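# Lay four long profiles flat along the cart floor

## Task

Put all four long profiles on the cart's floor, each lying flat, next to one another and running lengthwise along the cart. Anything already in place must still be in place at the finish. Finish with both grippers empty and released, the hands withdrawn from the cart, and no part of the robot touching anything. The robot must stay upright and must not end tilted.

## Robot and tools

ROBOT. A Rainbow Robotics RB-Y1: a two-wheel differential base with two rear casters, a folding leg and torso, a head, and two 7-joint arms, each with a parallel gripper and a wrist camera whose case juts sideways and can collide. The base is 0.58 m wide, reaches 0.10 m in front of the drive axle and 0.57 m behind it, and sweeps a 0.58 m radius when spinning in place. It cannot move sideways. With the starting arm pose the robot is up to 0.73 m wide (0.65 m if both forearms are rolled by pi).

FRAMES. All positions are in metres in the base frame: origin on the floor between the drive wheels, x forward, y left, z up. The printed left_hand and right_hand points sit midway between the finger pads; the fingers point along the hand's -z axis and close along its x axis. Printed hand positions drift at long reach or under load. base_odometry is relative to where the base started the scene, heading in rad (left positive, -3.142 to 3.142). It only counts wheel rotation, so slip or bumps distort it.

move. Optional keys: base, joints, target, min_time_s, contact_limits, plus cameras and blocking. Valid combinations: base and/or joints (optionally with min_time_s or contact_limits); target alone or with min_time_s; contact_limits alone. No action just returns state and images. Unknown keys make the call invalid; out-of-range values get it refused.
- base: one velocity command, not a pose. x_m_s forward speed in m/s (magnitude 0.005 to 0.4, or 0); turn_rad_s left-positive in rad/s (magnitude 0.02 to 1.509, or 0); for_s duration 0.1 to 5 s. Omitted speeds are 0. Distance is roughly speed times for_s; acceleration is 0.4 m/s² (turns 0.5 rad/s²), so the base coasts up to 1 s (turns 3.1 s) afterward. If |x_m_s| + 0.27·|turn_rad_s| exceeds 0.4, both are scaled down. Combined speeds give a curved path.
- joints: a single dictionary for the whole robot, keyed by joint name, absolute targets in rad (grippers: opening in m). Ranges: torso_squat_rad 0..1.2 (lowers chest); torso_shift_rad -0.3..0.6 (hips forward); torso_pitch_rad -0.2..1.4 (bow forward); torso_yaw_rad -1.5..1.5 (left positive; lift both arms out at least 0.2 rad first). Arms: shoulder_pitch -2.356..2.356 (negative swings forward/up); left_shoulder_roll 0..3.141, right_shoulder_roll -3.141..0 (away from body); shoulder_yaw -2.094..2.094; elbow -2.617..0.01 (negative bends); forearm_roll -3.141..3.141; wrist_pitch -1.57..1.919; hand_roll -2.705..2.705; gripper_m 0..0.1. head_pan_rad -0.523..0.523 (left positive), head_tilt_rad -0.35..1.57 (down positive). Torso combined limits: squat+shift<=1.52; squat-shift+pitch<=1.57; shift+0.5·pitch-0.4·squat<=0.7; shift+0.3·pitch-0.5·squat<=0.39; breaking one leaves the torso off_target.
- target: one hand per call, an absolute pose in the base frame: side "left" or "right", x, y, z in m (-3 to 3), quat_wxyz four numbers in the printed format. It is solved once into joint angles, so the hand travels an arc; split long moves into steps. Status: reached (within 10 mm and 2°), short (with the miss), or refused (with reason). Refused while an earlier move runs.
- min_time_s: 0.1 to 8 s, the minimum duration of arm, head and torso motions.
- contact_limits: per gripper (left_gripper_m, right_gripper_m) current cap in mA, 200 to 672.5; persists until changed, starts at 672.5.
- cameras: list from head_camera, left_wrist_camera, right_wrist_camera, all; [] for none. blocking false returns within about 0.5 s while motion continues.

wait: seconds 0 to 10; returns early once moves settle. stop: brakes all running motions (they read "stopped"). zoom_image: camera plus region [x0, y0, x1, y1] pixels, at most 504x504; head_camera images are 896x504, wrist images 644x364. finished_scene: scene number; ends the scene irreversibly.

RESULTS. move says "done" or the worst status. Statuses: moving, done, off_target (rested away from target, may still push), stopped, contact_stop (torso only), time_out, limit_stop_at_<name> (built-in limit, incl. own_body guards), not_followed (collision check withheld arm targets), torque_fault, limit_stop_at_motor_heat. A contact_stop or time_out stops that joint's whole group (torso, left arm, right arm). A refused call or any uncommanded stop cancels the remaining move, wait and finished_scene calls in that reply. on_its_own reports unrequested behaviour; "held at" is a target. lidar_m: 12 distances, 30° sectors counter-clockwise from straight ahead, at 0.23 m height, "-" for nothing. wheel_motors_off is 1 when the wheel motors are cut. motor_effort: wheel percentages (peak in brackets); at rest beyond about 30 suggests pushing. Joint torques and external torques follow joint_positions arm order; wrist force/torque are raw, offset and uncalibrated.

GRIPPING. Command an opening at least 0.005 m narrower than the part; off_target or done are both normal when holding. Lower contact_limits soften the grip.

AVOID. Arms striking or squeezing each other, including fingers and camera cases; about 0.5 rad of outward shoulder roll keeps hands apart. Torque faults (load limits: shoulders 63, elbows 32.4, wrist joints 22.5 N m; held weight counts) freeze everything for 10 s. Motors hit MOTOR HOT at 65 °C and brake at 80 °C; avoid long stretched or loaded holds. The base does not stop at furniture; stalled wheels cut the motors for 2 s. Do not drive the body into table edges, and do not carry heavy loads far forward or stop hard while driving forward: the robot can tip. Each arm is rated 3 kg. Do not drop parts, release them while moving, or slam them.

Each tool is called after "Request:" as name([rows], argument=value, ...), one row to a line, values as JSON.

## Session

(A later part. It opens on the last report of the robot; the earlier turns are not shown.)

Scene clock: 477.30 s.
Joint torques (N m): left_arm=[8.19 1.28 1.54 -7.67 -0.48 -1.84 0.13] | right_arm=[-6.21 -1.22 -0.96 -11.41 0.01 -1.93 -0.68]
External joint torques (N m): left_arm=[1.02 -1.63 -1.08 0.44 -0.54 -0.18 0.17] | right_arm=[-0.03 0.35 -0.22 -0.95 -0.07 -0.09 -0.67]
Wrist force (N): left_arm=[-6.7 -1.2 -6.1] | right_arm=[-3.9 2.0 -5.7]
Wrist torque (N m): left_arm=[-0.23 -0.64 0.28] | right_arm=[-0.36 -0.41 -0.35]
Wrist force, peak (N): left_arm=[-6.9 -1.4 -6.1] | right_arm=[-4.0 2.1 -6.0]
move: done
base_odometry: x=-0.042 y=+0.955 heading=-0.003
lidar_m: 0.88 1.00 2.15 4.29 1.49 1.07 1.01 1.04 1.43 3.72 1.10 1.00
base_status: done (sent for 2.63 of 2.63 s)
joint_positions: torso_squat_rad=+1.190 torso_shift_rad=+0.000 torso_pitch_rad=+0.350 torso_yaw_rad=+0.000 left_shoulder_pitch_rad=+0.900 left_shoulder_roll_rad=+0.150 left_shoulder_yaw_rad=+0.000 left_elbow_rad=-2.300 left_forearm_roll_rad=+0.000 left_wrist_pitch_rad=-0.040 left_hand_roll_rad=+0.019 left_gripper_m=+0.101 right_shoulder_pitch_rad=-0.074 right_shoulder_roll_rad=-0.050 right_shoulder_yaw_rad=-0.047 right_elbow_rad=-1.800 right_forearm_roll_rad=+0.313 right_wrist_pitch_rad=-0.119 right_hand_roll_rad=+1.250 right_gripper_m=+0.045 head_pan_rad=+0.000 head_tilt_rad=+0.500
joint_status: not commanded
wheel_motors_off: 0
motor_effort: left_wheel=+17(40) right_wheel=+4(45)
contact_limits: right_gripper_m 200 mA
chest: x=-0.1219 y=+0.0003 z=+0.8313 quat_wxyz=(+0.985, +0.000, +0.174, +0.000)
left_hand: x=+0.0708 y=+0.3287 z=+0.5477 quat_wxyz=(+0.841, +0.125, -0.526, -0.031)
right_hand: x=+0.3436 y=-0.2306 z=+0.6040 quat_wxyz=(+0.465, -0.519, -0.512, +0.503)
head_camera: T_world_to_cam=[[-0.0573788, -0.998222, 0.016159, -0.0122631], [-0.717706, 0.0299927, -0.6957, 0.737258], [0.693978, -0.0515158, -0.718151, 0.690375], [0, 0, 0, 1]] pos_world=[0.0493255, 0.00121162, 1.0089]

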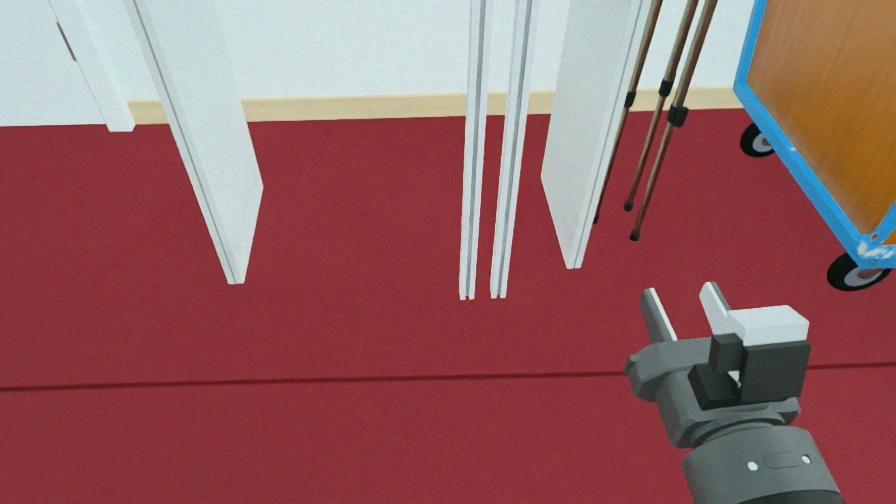

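Request:
move(base={"x_m_s":0.35,"for_s":1.26}, cameras=["right_wrist_camera"])

Request:
zoom_image(camera="right_wrist_camera", region=[130, 130, 430, 300])

Scene clock: 482.63 s.
Joint torques (N m): left_arm=[7.84 1.95 2.27 -7.96 -0.26 -1.45 0.15] | right_arm=[-6.18 -0.97 -0.95 -11.48 -0.09 -1.92 -0.63]
External joint torques (N m): left_arm=[0.67 -0.97 -0.35 0.15 -0.32 0.21 0.19] | right_arm=[0 0.6 -0.21 -1.02 -0.16 -0.07 -0.62]
Wrist force (N): left_arm=[-6.5 -1.2 -5.5] | right_arm=[-3.7 2.0 -5.9]
Wrist torque (N m): left_arm=[-0.22 -0.59 0.28] | right_arm=[-0.36 -0.38 -0.35]
Wrist force, peak (N): left_arm=[-6.9 -1.4 -5.9] | right_arm=[-3.8 1.9 -6.3]
move: done
base_odometry: x=+0.402 y=+0.954 heading=-0.004
lidar_m: 0.46 0.61 1.55 4.08 2.14 1.54 1.45 1.52 2.03 1.25 0.86 0.46
base_status: done (sent for 1.27 of 1.27 s)
joint_positions: torso_squat_rad=+1.190 torso_shift_rad=+0.000 torso_pitch_rad=+0.350 torso_yaw_rad=+0.000 left_shoulder_pitch_rad=+0.900 left_shoulder_roll_rad=+0.150 left_shoulder_yaw_rad=+0.000 left_elbow_rad=-2.300 left_forearm_roll_rad=+0.000 left_wrist_pitch_rad=-0.040 left_hand_roll_rad=+0.019 left_gripper_m=+0.101 right_shoulder_pitch_rad=-0.074 right_shoulder_roll_rad=-0.050 right_shoulder_yaw_rad=-0.047 right_elbow_rad=-1.800 right_forearm_roll_rad=+0.313 right_wrist_pitch_rad=-0.119 right_hand_roll_rad=+1.250 right_gripper_m=+0.045 head_pan_rad=+0.000 head_tilt_rad=+0.500
joint_status: not commanded
wheel_motors_off: 0
motor_effort: left_wheel=-7(50) right_wheel=+9(44)
contact_limits: right_gripper_m 200 mA
chest: x=-0.1219 y=+0.0003 z=+0.8313 quat_wxyz=(+0.985, +0.000, +0.174, +0.000)
left_hand: x=+0.0708 y=+0.3287 z=+0.5477 quat_wxyz=(+0.841, +0.125, -0.526, -0.031)
right_hand: x=+0.3436 y=-0.2306 z=+0.6040 quat_wxyz=(+0.465, -0.519, -0.512, +0.503)
right_wrist_camera: T_world_to_cam=[[0.0379017, -0.998857, 0.029115, -0.259343], [-0.392779, -0.0416822, -0.918688, 0.71048], [0.918851, 0.0233841, -0.39391, 0.00167612], [0, 0, 0, 1]] pos_world=[0.287352, -0.229472, 0.660921]

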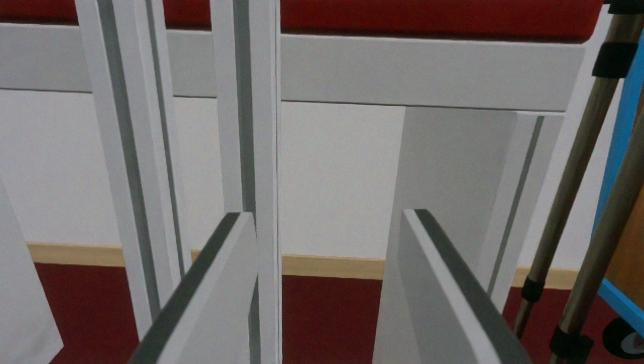

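Scaled by 1.680 (camera's finer frame: 920x520).

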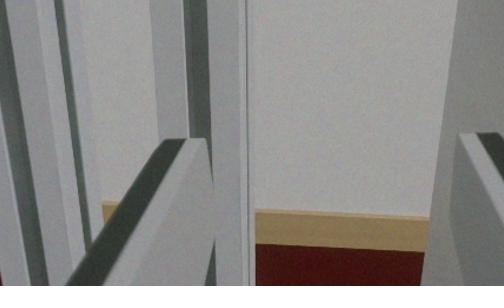

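Request:
move(target={"side":"right","x":0.385,"y":-0.177,"z":0.55,"quat_wxyz":[0.5123,-0.4873,-0.4873,0.5123]}, min_time_s=0.8, cameras=[])

Request:
move(target={"side":"right","x":0.435,"y":-0.177,"z":0.55,"quat_wxyz":[0.5123,-0.4873,-0.4873,0.5123]}, min_time_s=0.8, cameras=["right_wrist_camera"])

Request:
zoom_image(camera="right_wrist_camera", region=[220, 160, 420, 270])

Scene clock: 489.43 s.
Joint torques (N m): left_arm=[7.85 1.72 2.51 -8.29 -0.42 -1.82 -0.02] | right_arm=[-9.26 0.75 0.7 -11.1 0.94 -1.62 -0.64]
External joint torques (N m): left_arm=[0.67 -1.2 -0.11 -0.18 -0.48 -0.15 0.03] | right_arm=[0.12 0.49 0.48 -0.89 0.53 -0.28 -0.64]
Wrist force (N): left_arm=[-6.2 -1.4 -6.3] | right_arm=[-4.3 1.3 -6.5]
Wrist torque (N m): left_arm=[-0.19 -0.56 0.27] | right_arm=[-0.27 -0.46 -0.38]
Wrist force, peak (N): left_arm=[-6.8 -1.4 -5.7] | right_arm=[-4.7 1.4 -6.7]
move: done
base_odometry: x=+0.402 y=+0.954 heading=-0.004
lidar_m: 0.44 0.61 1.54 4.07 2.13 1.54 1.45 1.51 2.04 1.25 0.86 0.46
base_status: not commanded
joint_positions: torso_squat_rad=+1.190 torso_shift_rad=+0.000 torso_pitch_rad=+0.350 torso_yaw_rad=+0.000 left_shoulder_pitch_rad=+0.900 left_shoulder_roll_rad=+0.150 left_shoulder_yaw_rad=+0.000 left_elbow_rad=-2.300 left_forearm_roll_rad=+0.000 left_wrist_pitch_rad=-0.040 left_hand_roll_rad=+0.019 left_gripper_m=+0.101 right_shoulder_pitch_rad=-0.266 right_shoulder_roll_rad=+0.000 right_shoulder_yaw_rad=+0.041 right_elbow_rad=-1.515 right_forearm_roll_rad=-0.817 right_wrist_pitch_rad=-0.167 right_hand_roll_rad=+2.399 right_gripper_m=+0.045 head_pan_rad=+0.000 head_tilt_rad=+0.500
joint_status: all done
wheel_motors_off: 0
motor_effort: left_wheel=-8(8) right_wheel=+10(11)
contact_limits: right_gripper_m 200 mA
chest: x=-0.1219 y=+0.0003 z=+0.8313 quat_wxyz=(+0.985, +0.000, +0.174, +0.000)
left_hand: x=+0.0708 y=+0.3287 z=+0.5477 quat_wxyz=(+0.841, +0.125, -0.526, -0.031)
right_hand: x=+0.3851 y=-0.1771 z=+0.5499 quat_wxyz=(+0.508, -0.487, -0.492, +0.512)
right_hand_status: reached (checked arc, planned for 1.1 s): 0 mm and 0.7 deg off.

Scene clock: 490.57 s.
Joint torques (N m): left_arm=[7.86 1.66 2.26 -7.92 -0.48 -1.65 0.26] | right_arm=[-11.75 -2.21 -0.45 -10.73 0.54 -1.53 0.08]
External joint torques (N m): left_arm=[0.69 -1.26 -0.36 0.19 -0.53 0.01 0.3] | right_arm=[0.89 -1.46 -0.61 -0.55 0.12 -0.22 0.08]
Wrist force (N): left_arm=[-6.6 -1.3 -5.8] | right_arm=[-4.4 1.2 -6.7]
Wrist torque (N m): left_arm=[-0.22 -0.62 0.30] | right_arm=[-0.25 -0.52 -0.36]
Wrist force, peak (N): left_arm=[-6.8 -1.4 -5.9] | right_arm=[-4.1 1.5 -7.1]
move: done
base_odometry: x=+0.402 y=+0.954 heading=-0.004
lidar_m: 0.45 0.62 1.54 4.07 2.13 1.54 1.46 1.50 2.03 1.26 0.86 0.45
base_status: not commanded
joint_positions: torso_squat_rad=+1.190 torso_shift_rad=+0.000 torso_pitch_rad=+0.350 torso_yaw_rad=+0.000 left_shoulder_pitch_rad=+0.900 left_shoulder_roll_rad=+0.150 left_shoulder_yaw_rad=+0.000 left_elbow_rad=-2.300 left_forearm_roll_rad=+0.000 left_wrist_pitch_rad=-0.040 left_hand_roll_rad=+0.019 left_gripper_m=+0.101 right_shoulder_pitch_rad=-0.462 right_shoulder_roll_rad=-0.012 right_shoulder_yaw_rad=-0.023 right_elbow_rad=-1.319 right_forearm_roll_rad=-0.851 right_wrist_pitch_rad=-0.175 right_hand_roll_rad=+2.417 right_gripper_m=+0.045 head_pan_rad=+0.000 head_tilt_rad=+0.500
joint_status: all done
wheel_motors_off: 0
motor_effort: left_wheel=-9(9) right_wheel=+9(11)
contact_limits: right_gripper_m 200 mA
chest: x=-0.1219 y=+0.0003 z=+0.8313 quat_wxyz=(+0.985, +0.000, +0.174, +0.000)
left_hand: x=+0.0708 y=+0.3287 z=+0.5477 quat_wxyz=(+0.841, +0.125, -0.526, -0.031)
right_hand: x=+0.4350 y=-0.1768 z=+0.5501 quat_wxyz=(+0.512, -0.487, -0.487, +0.512)
right_hand_status: reached (checked arc, planned for 0.8 s): 0 mm and 0.0 deg off.
right_wrist_camera: T_world_to_cam=[[0.00583863, -0.999812, -0.0184664, -0.167556], [-0.494242, 0.0131682, -0.869225, 0.725724], [0.869305, 0.014202, -0.494072, -0.0297915], [0, 0, 0, 1]] pos_world=[0.385559, -0.176658, 0.613003]

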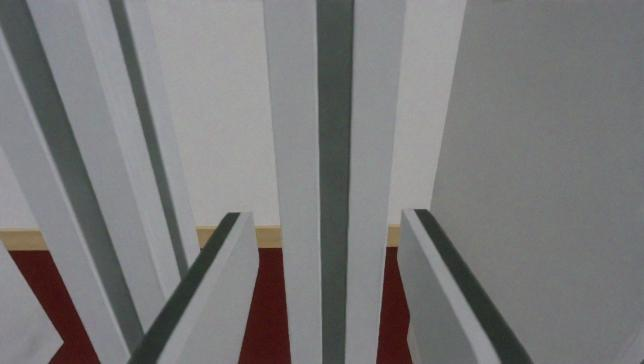

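Scaled by 2.520 (camera's finer frame: 920x520).

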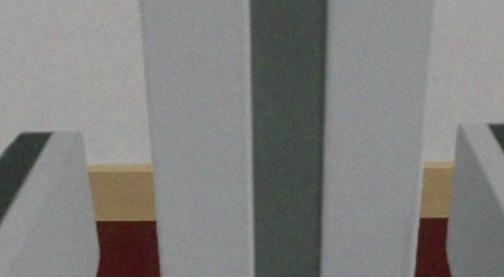

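Request:
move(target={"side":"right","x":0.4595,"y":-0.1778,"z":0.55,"quat_wxyz":[0.5123,-0.4873,-0.4873,0.5123]}, min_time_s=0.8, cameras=["right_wrist_camera"])

Request:
zoom_image(camera="right_wrist_camera", region=[220, 160, 420, 270])

Scene clock: 496.30 s.
Joint torques (N m): left_arm=[7.83 1.9 2.02 -8.13 -0.42 -1.76 0.28] | right_arm=[-14.7 -3.08 -0.55 -10.62 0.21 -1.58 -0.54]
External joint torques (N m): left_arm=[0.66 -1.02 -0.6 -0.02 -0.48 -0.1 0.32] | right_arm=[-0.44 -1.4 -0.4 -0.53 -0.24 -0.22 -0.53]
Wrist force (N): left_arm=[-6.2 -1.0 -5.8] | right_arm=[-4.1 1.9 -6.8]
Wrist torque (N m): left_arm=[-0.25 -0.55 0.31] | right_arm=[-0.36 -0.50 -0.35]
Wrist force, peak (N): left_arm=[-6.7 -1.5 -5.9] | right_arm=[-4.3 1.8 -6.9]
move: done
base_odometry: x=+0.402 y=+0.954 heading=-0.004
lidar_m: 0.44 0.61 1.55 4.07 2.14 1.54 1.46 1.51 2.04 1.24 0.86 0.45
base_status: not commanded
joint_positions: torso_squat_rad=+1.190 torso_shift_rad=+0.000 torso_pitch_rad=+0.350 torso_yaw_rad=+0.000 left_shoulder_pitch_rad=+0.900 left_shoulder_roll_rad=+0.150 left_shoulder_yaw_rad=+0.000 left_elbow_rad=-2.300 left_forearm_roll_rad=+0.000 left_wrist_pitch_rad=-0.040 left_hand_roll_rad=+0.019 left_gripper_m=+0.101 right_shoulder_pitch_rad=-0.562 right_shoulder_roll_rad=-0.046 right_shoulder_yaw_rad=-0.026 right_elbow_rad=-1.198 right_forearm_roll_rad=-0.859 right_wrist_pitch_rad=-0.205 right_hand_roll_rad=+2.386 right_gripper_m=+0.045 head_pan_rad=+0.000 head_tilt_rad=+0.500
joint_status: all done
wheel_motors_off: 0
motor_effort: left_wheel=-8(9) right_wheel=+8(11)
contact_limits: right_gripper_m 200 mA
chest: x=-0.1219 y=+0.0003 z=+0.8313 quat_wxyz=(+0.985, +0.000, +0.174, +0.000)
left_hand: x=+0.0708 y=+0.3287 z=+0.5477 quat_wxyz=(+0.841, +0.125, -0.526, -0.031)
right_hand: x=+0.4593 y=-0.1778 z=+0.5501 quat_wxyz=(+0.513, -0.487, -0.487, +0.513)
right_hand_status: reached (checked arc, planned for 0.8 s): 0 mm and 0.1 deg off.
right_wrist_camera: T_world_to_cam=[[0.00530681, -0.999825, -0.0179521, -0.168698], [-0.495439, 0.0129653, -0.868546, 0.737916], [0.868627, 0.0135034, -0.495283, -0.0500441], [0, 0, 0, 1]] pos_world=[0.409957, -0.17756, 0.613099]

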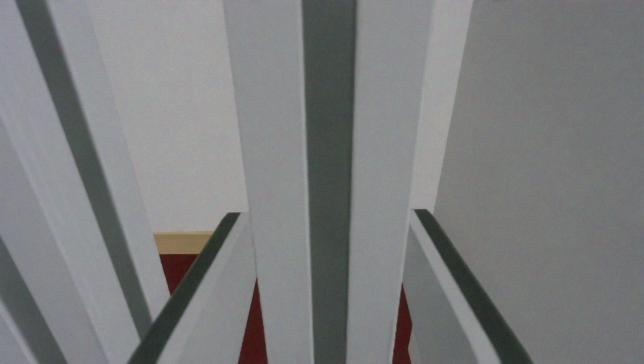

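Scaled by 2.520 (camera's finer frame: 920x520).

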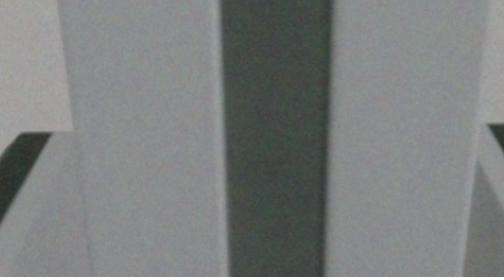

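Request:
move(joints={"right_gripper_m":0.012}, contact_limits={"right_gripper_m":672.5}, cameras=["right_wrist_camera"])

Request:
move(target={"side":"right","x":0.4455,"y":-0.1778,"z":0.585,"quat_wxyz":[0.5123,-0.4873,-0.4873,0.5123]}, min_time_s=1, cameras=["right_wrist_camera"])

Request:
move(target={"side":"right","x":0.38,"y":-0.2,"z":0.62,"quat_wxyz":[0.5123,-0.4873,-0.4873,0.5123]}, min_time_s=1.2, cameras=["head_camera"])

Request:
move(base={"x_m_s":-0.35,"for_s":1.3}, joints={"torso_squat_rad":0.75}, cameras=[])

Request:
move(base={"turn_rad_s":-0.6,"for_s":2.62}, cameras=["head_camera"])

Request:
move(base={"x_m_s":0.35,"for_s":3.326}, cameras=[])

Request:
move(base={"turn_rad_s":0.6,"for_s":2.583}, joints={"head_tilt_rad":0.65}, cameras=["head_camera"])

Scene clock: 505.80 s.
Joint torques (N m): left_arm=[7.77 2 1.51 -8.16 -0.49 -1.8 0.37] | right_arm=[-14.35 -2.77 -0.09 -10.53 1.17 -1.58 0.19]
External joint torques (N m): left_arm=[0.59 -0.91 -1.11 -0.05 -0.54 -0.14 0.41] | right_arm=[-0.08 -1.09 0.06 -0.44 0.72 -0.21 0.2]
Wrist force (N): left_arm=[-6.5 -1.0 -5.3] | right_arm=[-2.7 1.9 -6.8]
Wrist torque (N m): left_arm=[-0.24 -0.60 0.27] | right_arm=[-0.48 -0.49 -1.06]
Wrist force, peak (N): left_arm=[-6.8 -1.2 -5.9] | right_arm=[-4.7 1.8 -6.5]
move: off_target
base_odometry: x=+0.402 y=+0.954 heading=-0.004
lidar_m: 0.44 0.61 1.55 4.08 2.13 1.54 1.46 1.51 2.04 1.26 0.87 0.45
base_status: not commanded
joint_positions: torso_squat_rad=+1.190 torso_shift_rad=+0.000 torso_pitch_rad=+0.350 torso_yaw_rad=+0.000 left_shoulder_pitch_rad=+0.900 left_shoulder_roll_rad=+0.150 left_shoulder_yaw_rad=+0.000 left_elbow_rad=-2.300 left_forearm_roll_rad=+0.000 left_wrist_pitch_rad=-0.040 left_hand_roll_rad=+0.019 left_gripper_m=+0.101 right_shoulder_pitch_rad=-0.562 right_shoulder_roll_rad=-0.046 right_shoulder_yaw_rad=-0.026 right_elbow_rad=-1.198 right_forearm_roll_rad=-0.859 right_wrist_pitch_rad=-0.205 right_hand_roll_rad=+2.386 right_gripper_m=+0.030 head_pan_rad=+0.000 head_tilt_rad=+0.500
joint_status: right_gripper_m off_target (ended at +0.030, target +0.012)
wheel_motors_off: 0
motor_effort: left_wheel=-8(9) right_wheel=+8(12)
contact_limits: right_gripper_m 672.5 mA
chest: x=-0.1219 y=+0.0003 z=+0.8313 quat_wxyz=(+0.985, +0.000, +0.174, +0.000)
left_hand: x=+0.0708 y=+0.3287 z=+0.5477 quat_wxyz=(+0.841, +0.125, -0.526, -0.031)
right_hand: x=+0.4593 y=-0.1778 z=+0.5501 quat_wxyz=(+0.513, -0.487, -0.487, +0.513)
right_wrist_camera: T_world_to_cam=[[0.00524356, -0.999819, -0.0182617, -0.168481], [-0.495444, 0.0132655, -0.868539, 0.737967], [0.868624, 0.0136019, -0.495285, -0.0500243], [0, 0, 0, 1]] pos_world=[0.409957, -0.17756, 0.6131]

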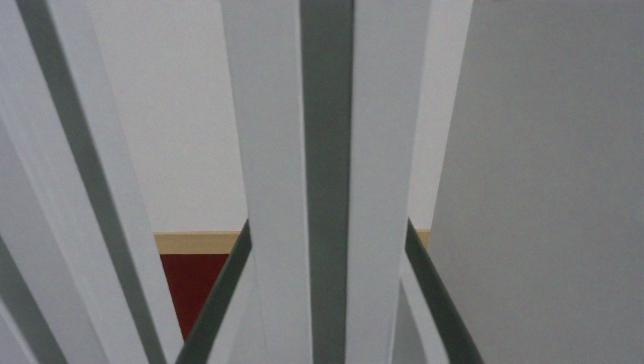

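Scene clock: 507.13 s.
Joint torques (N m): left_arm=[7.44 1.4 2.45 -8.05 -0.09 -1.66 0.34] | right_arm=[-17.25 0.49 -0.09 -16.35 0.7 -1.97 -0.14]
External joint torques (N m): left_arm=[0.26 -1.52 -0.17 0.06 -0.15 0 0.39] | right_arm=[-4.18 1.32 -0.44 -5.92 0.41 -1.14 -0.14]
Wrist force (N): left_arm=[-6.4 -1.1 -5.8] | right_arm=[-3.9 11.0 -7.1]
Wrist torque (N m): left_arm=[-0.24 -0.56 0.29] | right_arm=[-0.05 -0.44 -0.38]
Wrist force, peak (N): left_arm=[-6.8 -1.3 -6.0] | right_arm=[-4.3 12.3 -6.6]
move: done
base_odometry: x=+0.402 y=+0.954 heading=-0.004
lidar_m: 0.43 0.62 1.56 4.07 2.13 1.54 1.46 1.50 2.04 1.26 0.86 0.46
base_status: not commanded
joint_positions: torso_squat_rad=+1.190 torso_shift_rad=+0.000 torso_pitch_rad=+0.350 torso_yaw_rad=+0.000 left_shoulder_pitch_rad=+0.900 left_shoulder_roll_rad=+0.150 left_shoulder_yaw_rad=+0.000 left_elbow_rad=-2.300 left_forearm_roll_rad=+0.000 left_wrist_pitch_rad=-0.040 left_hand_roll_rad=+0.019 left_gripper_m=+0.101 right_shoulder_pitch_rad=-0.475 right_shoulder_roll_rad=+0.000 right_shoulder_yaw_rad=-0.062 right_elbow_rad=-1.412 right_forearm_roll_rad=-1.114 right_wrist_pitch_rad=-0.095 right_hand_roll_rad=+2.705 right_gripper_m=+0.030 head_pan_rad=+0.000 head_tilt_rad=+0.500
joint_status: all done
wheel_motors_off: 0
motor_effort: left_wheel=-8(9) right_wheel=+10(11)
contact_limits: right_gripper_m 672.5 mA
chest: x=-0.1219 y=+0.0003 z=+0.8313 quat_wxyz=(+0.985, +0.000, +0.174, +0.000)
left_hand: x=+0.0708 y=+0.3287 z=+0.5477 quat_wxyz=(+0.841, +0.125, -0.526, -0.031)
right_hand: x=+0.4452 y=-0.1781 z=+0.5836 quat_wxyz=(+0.502, -0.491, -0.498, +0.508)
right_hand_status: reached (checked arc, as near as the solve gets, planned for 1.0 s): 1 mm and 1.8 deg off.
right_wrist_camera: T_world_to_cam=[[0.0193898, -0.999615, -0.0198426, -0.173394], [-0.469003, 0.0084335, -0.883157, 0.755997], [0.882984, 0.0264305, -0.468658, -0.0408586], [0, 0, 0, 1]] pos_world=[0.394004, -0.178623, 0.645075]

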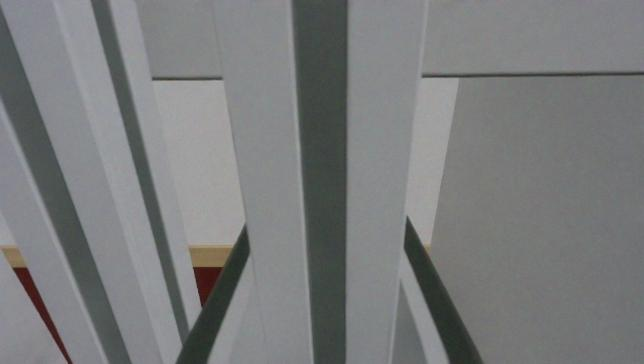

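Scene clock: 508.67 s.
Joint torques (N m): left_arm=[7.5 2.34 2.6 -7.99 -0.25 -1.7 0.17] | right_arm=[-12.74 0.39 0.84 -16.47 0.19 -4.19 0]
External joint torques (N m): left_arm=[0.32 -0.58 -0.02 0.12 -0.31 -0.04 0.21] | right_arm=[-4.1 0.76 0.74 -5.64 -0.06 -2.07 0.03]
Wrist force (N): left_arm=[-6.2 -1.4 -5.6] | right_arm=[-4.1 10.1 -7.5]
Wrist torque (N m): left_arm=[-0.21 -0.56 0.29] | right_arm=[-0.42 -0.42 -0.35]
Wrist force, peak (N): left_arm=[-6.8 -1.3 -6.0] | right_arm=[-4.2 12.9 -6.8]
move: done
base_odometry: x=+0.402 y=+0.954 heading=-0.004
lidar_m: 0.44 0.62 1.54 4.07 2.14 1.55 1.46 1.51 2.04 1.24 0.86 0.40
base_status: not commanded
joint_positions: torso_squat_rad=+1.190 torso_shift_rad=+0.000 torso_pitch_rad=+0.350 torso_yaw_rad=+0.000 left_shoulder_pitch_rad=+0.900 left_shoulder_roll_rad=+0.150 left_shoulder_yaw_rad=+0.000 left_elbow_rad=-2.300 left_forearm_roll_rad=+0.000 left_wrist_pitch_rad=-0.040 left_hand_roll_rad=+0.019 left_gripper_m=+0.101 right_shoulder_pitch_rad=-0.201 right_shoulder_roll_rad=+0.000 right_shoulder_yaw_rad=-0.014 right_elbow_rad=-1.860 right_forearm_roll_rad=+0.232 right_wrist_pitch_rad=+0.187 right_hand_roll_rad=+1.355 right_gripper_m=+0.030 head_pan_rad=+0.000 head_tilt_rad=+0.500
joint_status: all done
wheel_motors_off: 0
motor_effort: left_wheel=-9(9) right_wheel=+10(12)
contact_limits: right_gripper_m 672.5 mA
chest: x=-0.1218 y=+0.0003 z=+0.8313 quat_wxyz=(+0.985, +0.000, +0.174, +0.000)
left_hand: x=+0.0708 y=+0.3287 z=+0.5477 quat_wxyz=(+0.841, +0.125, -0.526, -0.031)
right_hand: x=+0.3797 y=-0.2005 z=+0.6189 quat_wxyz=(+0.511, -0.484, -0.489, +0.516)
right_hand_status: reached (checked arc, planned for 1.2 s): 1 mm and 0.6 deg off.
head_camera: T_world_to_cam=[[-0.0573764, -0.998222, 0.016167, -0.0122714], [-0.717805, 0.0299926, -0.695598, 0.73716], [0.693876, -0.0515157, -0.718249, 0.690479], [0, 0, 0, 1]] pos_world=[0.0493255, 0.00121162, 1.0089]

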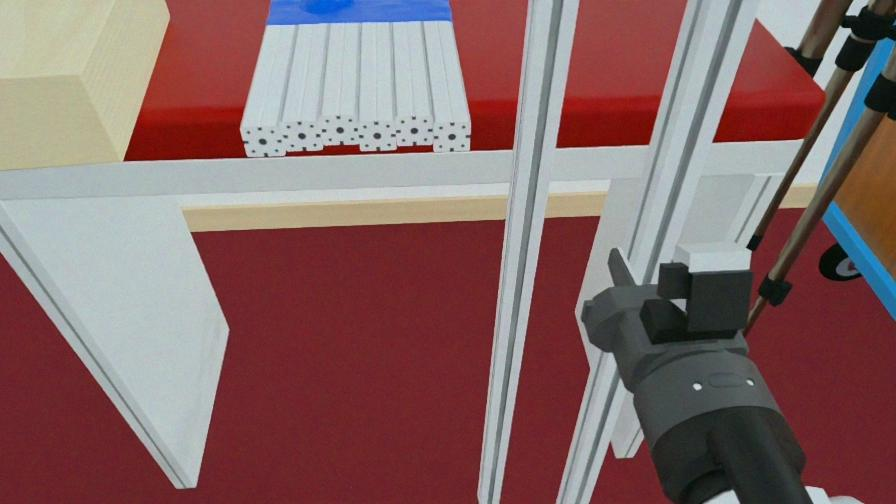

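Scene clock: 511.37 s.
Joint torques (N m): left_arm=[7.05 1.49 2.34 -7.72 -0.21 -1.67 0.08] | right_arm=[-12.44 -0.09 0.53 -16.18 0.13 -4.4 0.02]
External joint torques (N m): left_arm=[-0.13 -1.42 -0.28 0.39 -0.27 -0.01 0.13] | right_arm=[-3.81 0.28 0.43 -5.54 -0.13 -2.46 0.02]
Wrist force (N): left_arm=[-6.0 -1.5 -5.8] | right_arm=[-4.4 10.1 -7.0]
Wrist torque (N m): left_arm=[-0.13 -0.48 0.28] | right_arm=[-0.35 -0.44 -0.34]
Wrist force, peak (N): left_arm=[-6.6 -1.1 -6.3] | right_arm=[-4.1 11.9 -8.4]
move: done
base_odometry: x=-0.053 y=+0.955 heading=-0.005
lidar_m: 0.90 1.01 2.17 4.29 1.47 1.07 1.00 1.03 1.40 3.67 1.11 1.01
base_status: done (sent for 1.3 of 1.3 s)
joint_positions: torso_squat_rad=+0.750 torso_shift_rad=+0.000 torso_pitch_rad=+0.350 torso_yaw_rad=+0.000 left_shoulder_pitch_rad=+0.900 left_shoulder_roll_rad=+0.150 left_shoulder_yaw_rad=+0.000 left_elbow_rad=-2.300 left_forearm_roll_rad=+0.000 left_wrist_pitch_rad=-0.040 left_hand_roll_rad=+0.019 left_gripper_m=+0.101 right_shoulder_pitch_rad=-0.201 right_shoulder_roll_rad=+0.000 right_shoulder_yaw_rad=-0.014 right_elbow_rad=-1.860 right_forearm_roll_rad=+0.232 right_wrist_pitch_rad=+0.187 right_hand_roll_rad=+1.355 right_gripper_m=+0.030 head_pan_rad=+0.000 head_tilt_rad=+0.500
joint_status: all done
wheel_motors_off: 0
motor_effort: left_wheel=-14(33) right_wheel=+16(56)
contact_limits: right_gripper_m 672.5 mA
chest: x=-0.1218 y=+0.0003 z=+1.0833 quat_wxyz=(+0.985, +0.000, +0.174, +0.000)
left_hand: x=+0.0708 y=+0.3288 z=+0.7997 quat_wxyz=(+0.841, +0.125, -0.526, -0.031)
right_hand: x=+0.3798 y=-0.2004 z=+0.8709 quat_wxyz=(+0.511, -0.484, -0.489, +0.516)

Scene clock: 515.53 s.
Joint torques (N m): left_arm=[7.58 1.93 1.53 -8.03 -0.42 -1.6 0.18] | right_arm=[-13.24 0.05 1.02 -16.13 0.31 -4.47 0.03]
External joint torques (N m): left_arm=[0.41 -0.98 -1.09 0.08 -0.48 0.06 0.22] | right_arm=[-4.61 0.42 0.92 -5.49 0.06 -2.53 0.04]
Wrist force (N): left_arm=[-6.1 -1.3 -5.9] | right_arm=[-4.4 10.2 -7.1]
Wrist torque (N m): left_arm=[-0.18 -0.48 0.26] | right_arm=[-0.33 -0.46 -0.38]
Wrist force, peak (N): left_arm=[-6.6 -1.2 -6.2] | right_arm=[-4.5 10.6 -7.6]
move: done
base_odometry: x=-0.054 y=+0.956 heading=-1.585
lidar_m: 3.51 1.11 1.02 0.92 1.04 2.17 4.46 1.49 1.05 1.00 1.04 1.38
base_status: done (sent for 2.63 of 2.63 s)
joint_positions: torso_squat_rad=+0.750 torso_shift_rad=+0.000 torso_pitch_rad=+0.350 torso_yaw_rad=+0.000 left_shoulder_pitch_rad=+0.900 left_shoulder_roll_rad=+0.150 left_shoulder_yaw_rad=+0.000 left_elbow_rad=-2.300 left_forearm_roll_rad=+0.000 left_wrist_pitch_rad=-0.040 left_hand_roll_rad=+0.019 left_gripper_m=+0.101 right_shoulder_pitch_rad=-0.201 right_shoulder_roll_rad=+0.000 right_shoulder_yaw_rad=-0.014 right_elbow_rad=-1.860 right_forearm_roll_rad=+0.232 right_wrist_pitch_rad=+0.187 right_hand_roll_rad=+1.355 right_gripper_m=+0.030 head_pan_rad=+0.000 head_tilt_rad=+0.500
joint_status: not commanded
wheel_motors_off: 0
motor_effort: left_wheel=+13(52) right_wheel=+3(49)
contact_limits: right_gripper_m 672.5 mA
chest: x=-0.1218 y=+0.0003 z=+1.0833 quat_wxyz=(+0.985, +0.000, +0.174, +0.000)
left_hand: x=+0.0708 y=+0.3288 z=+0.7997 quat_wxyz=(+0.841, +0.125, -0.526, -0.031)
right_hand: x=+0.3798 y=-0.2004 z=+0.8709 quat_wxyz=(+0.511, -0.484, -0.489, +0.516)
head_camera: T_world_to_cam=[[-0.0574473, -0.998219, 0.0161046, -0.0162573], [-0.717897, 0.0300941, -0.695499, 0.912402], [0.693775, -0.051516, -0.718347, 0.871537], [0, 0, 0, 1]] pos_world=[0.0494258, 0.00121182, 1.2609]

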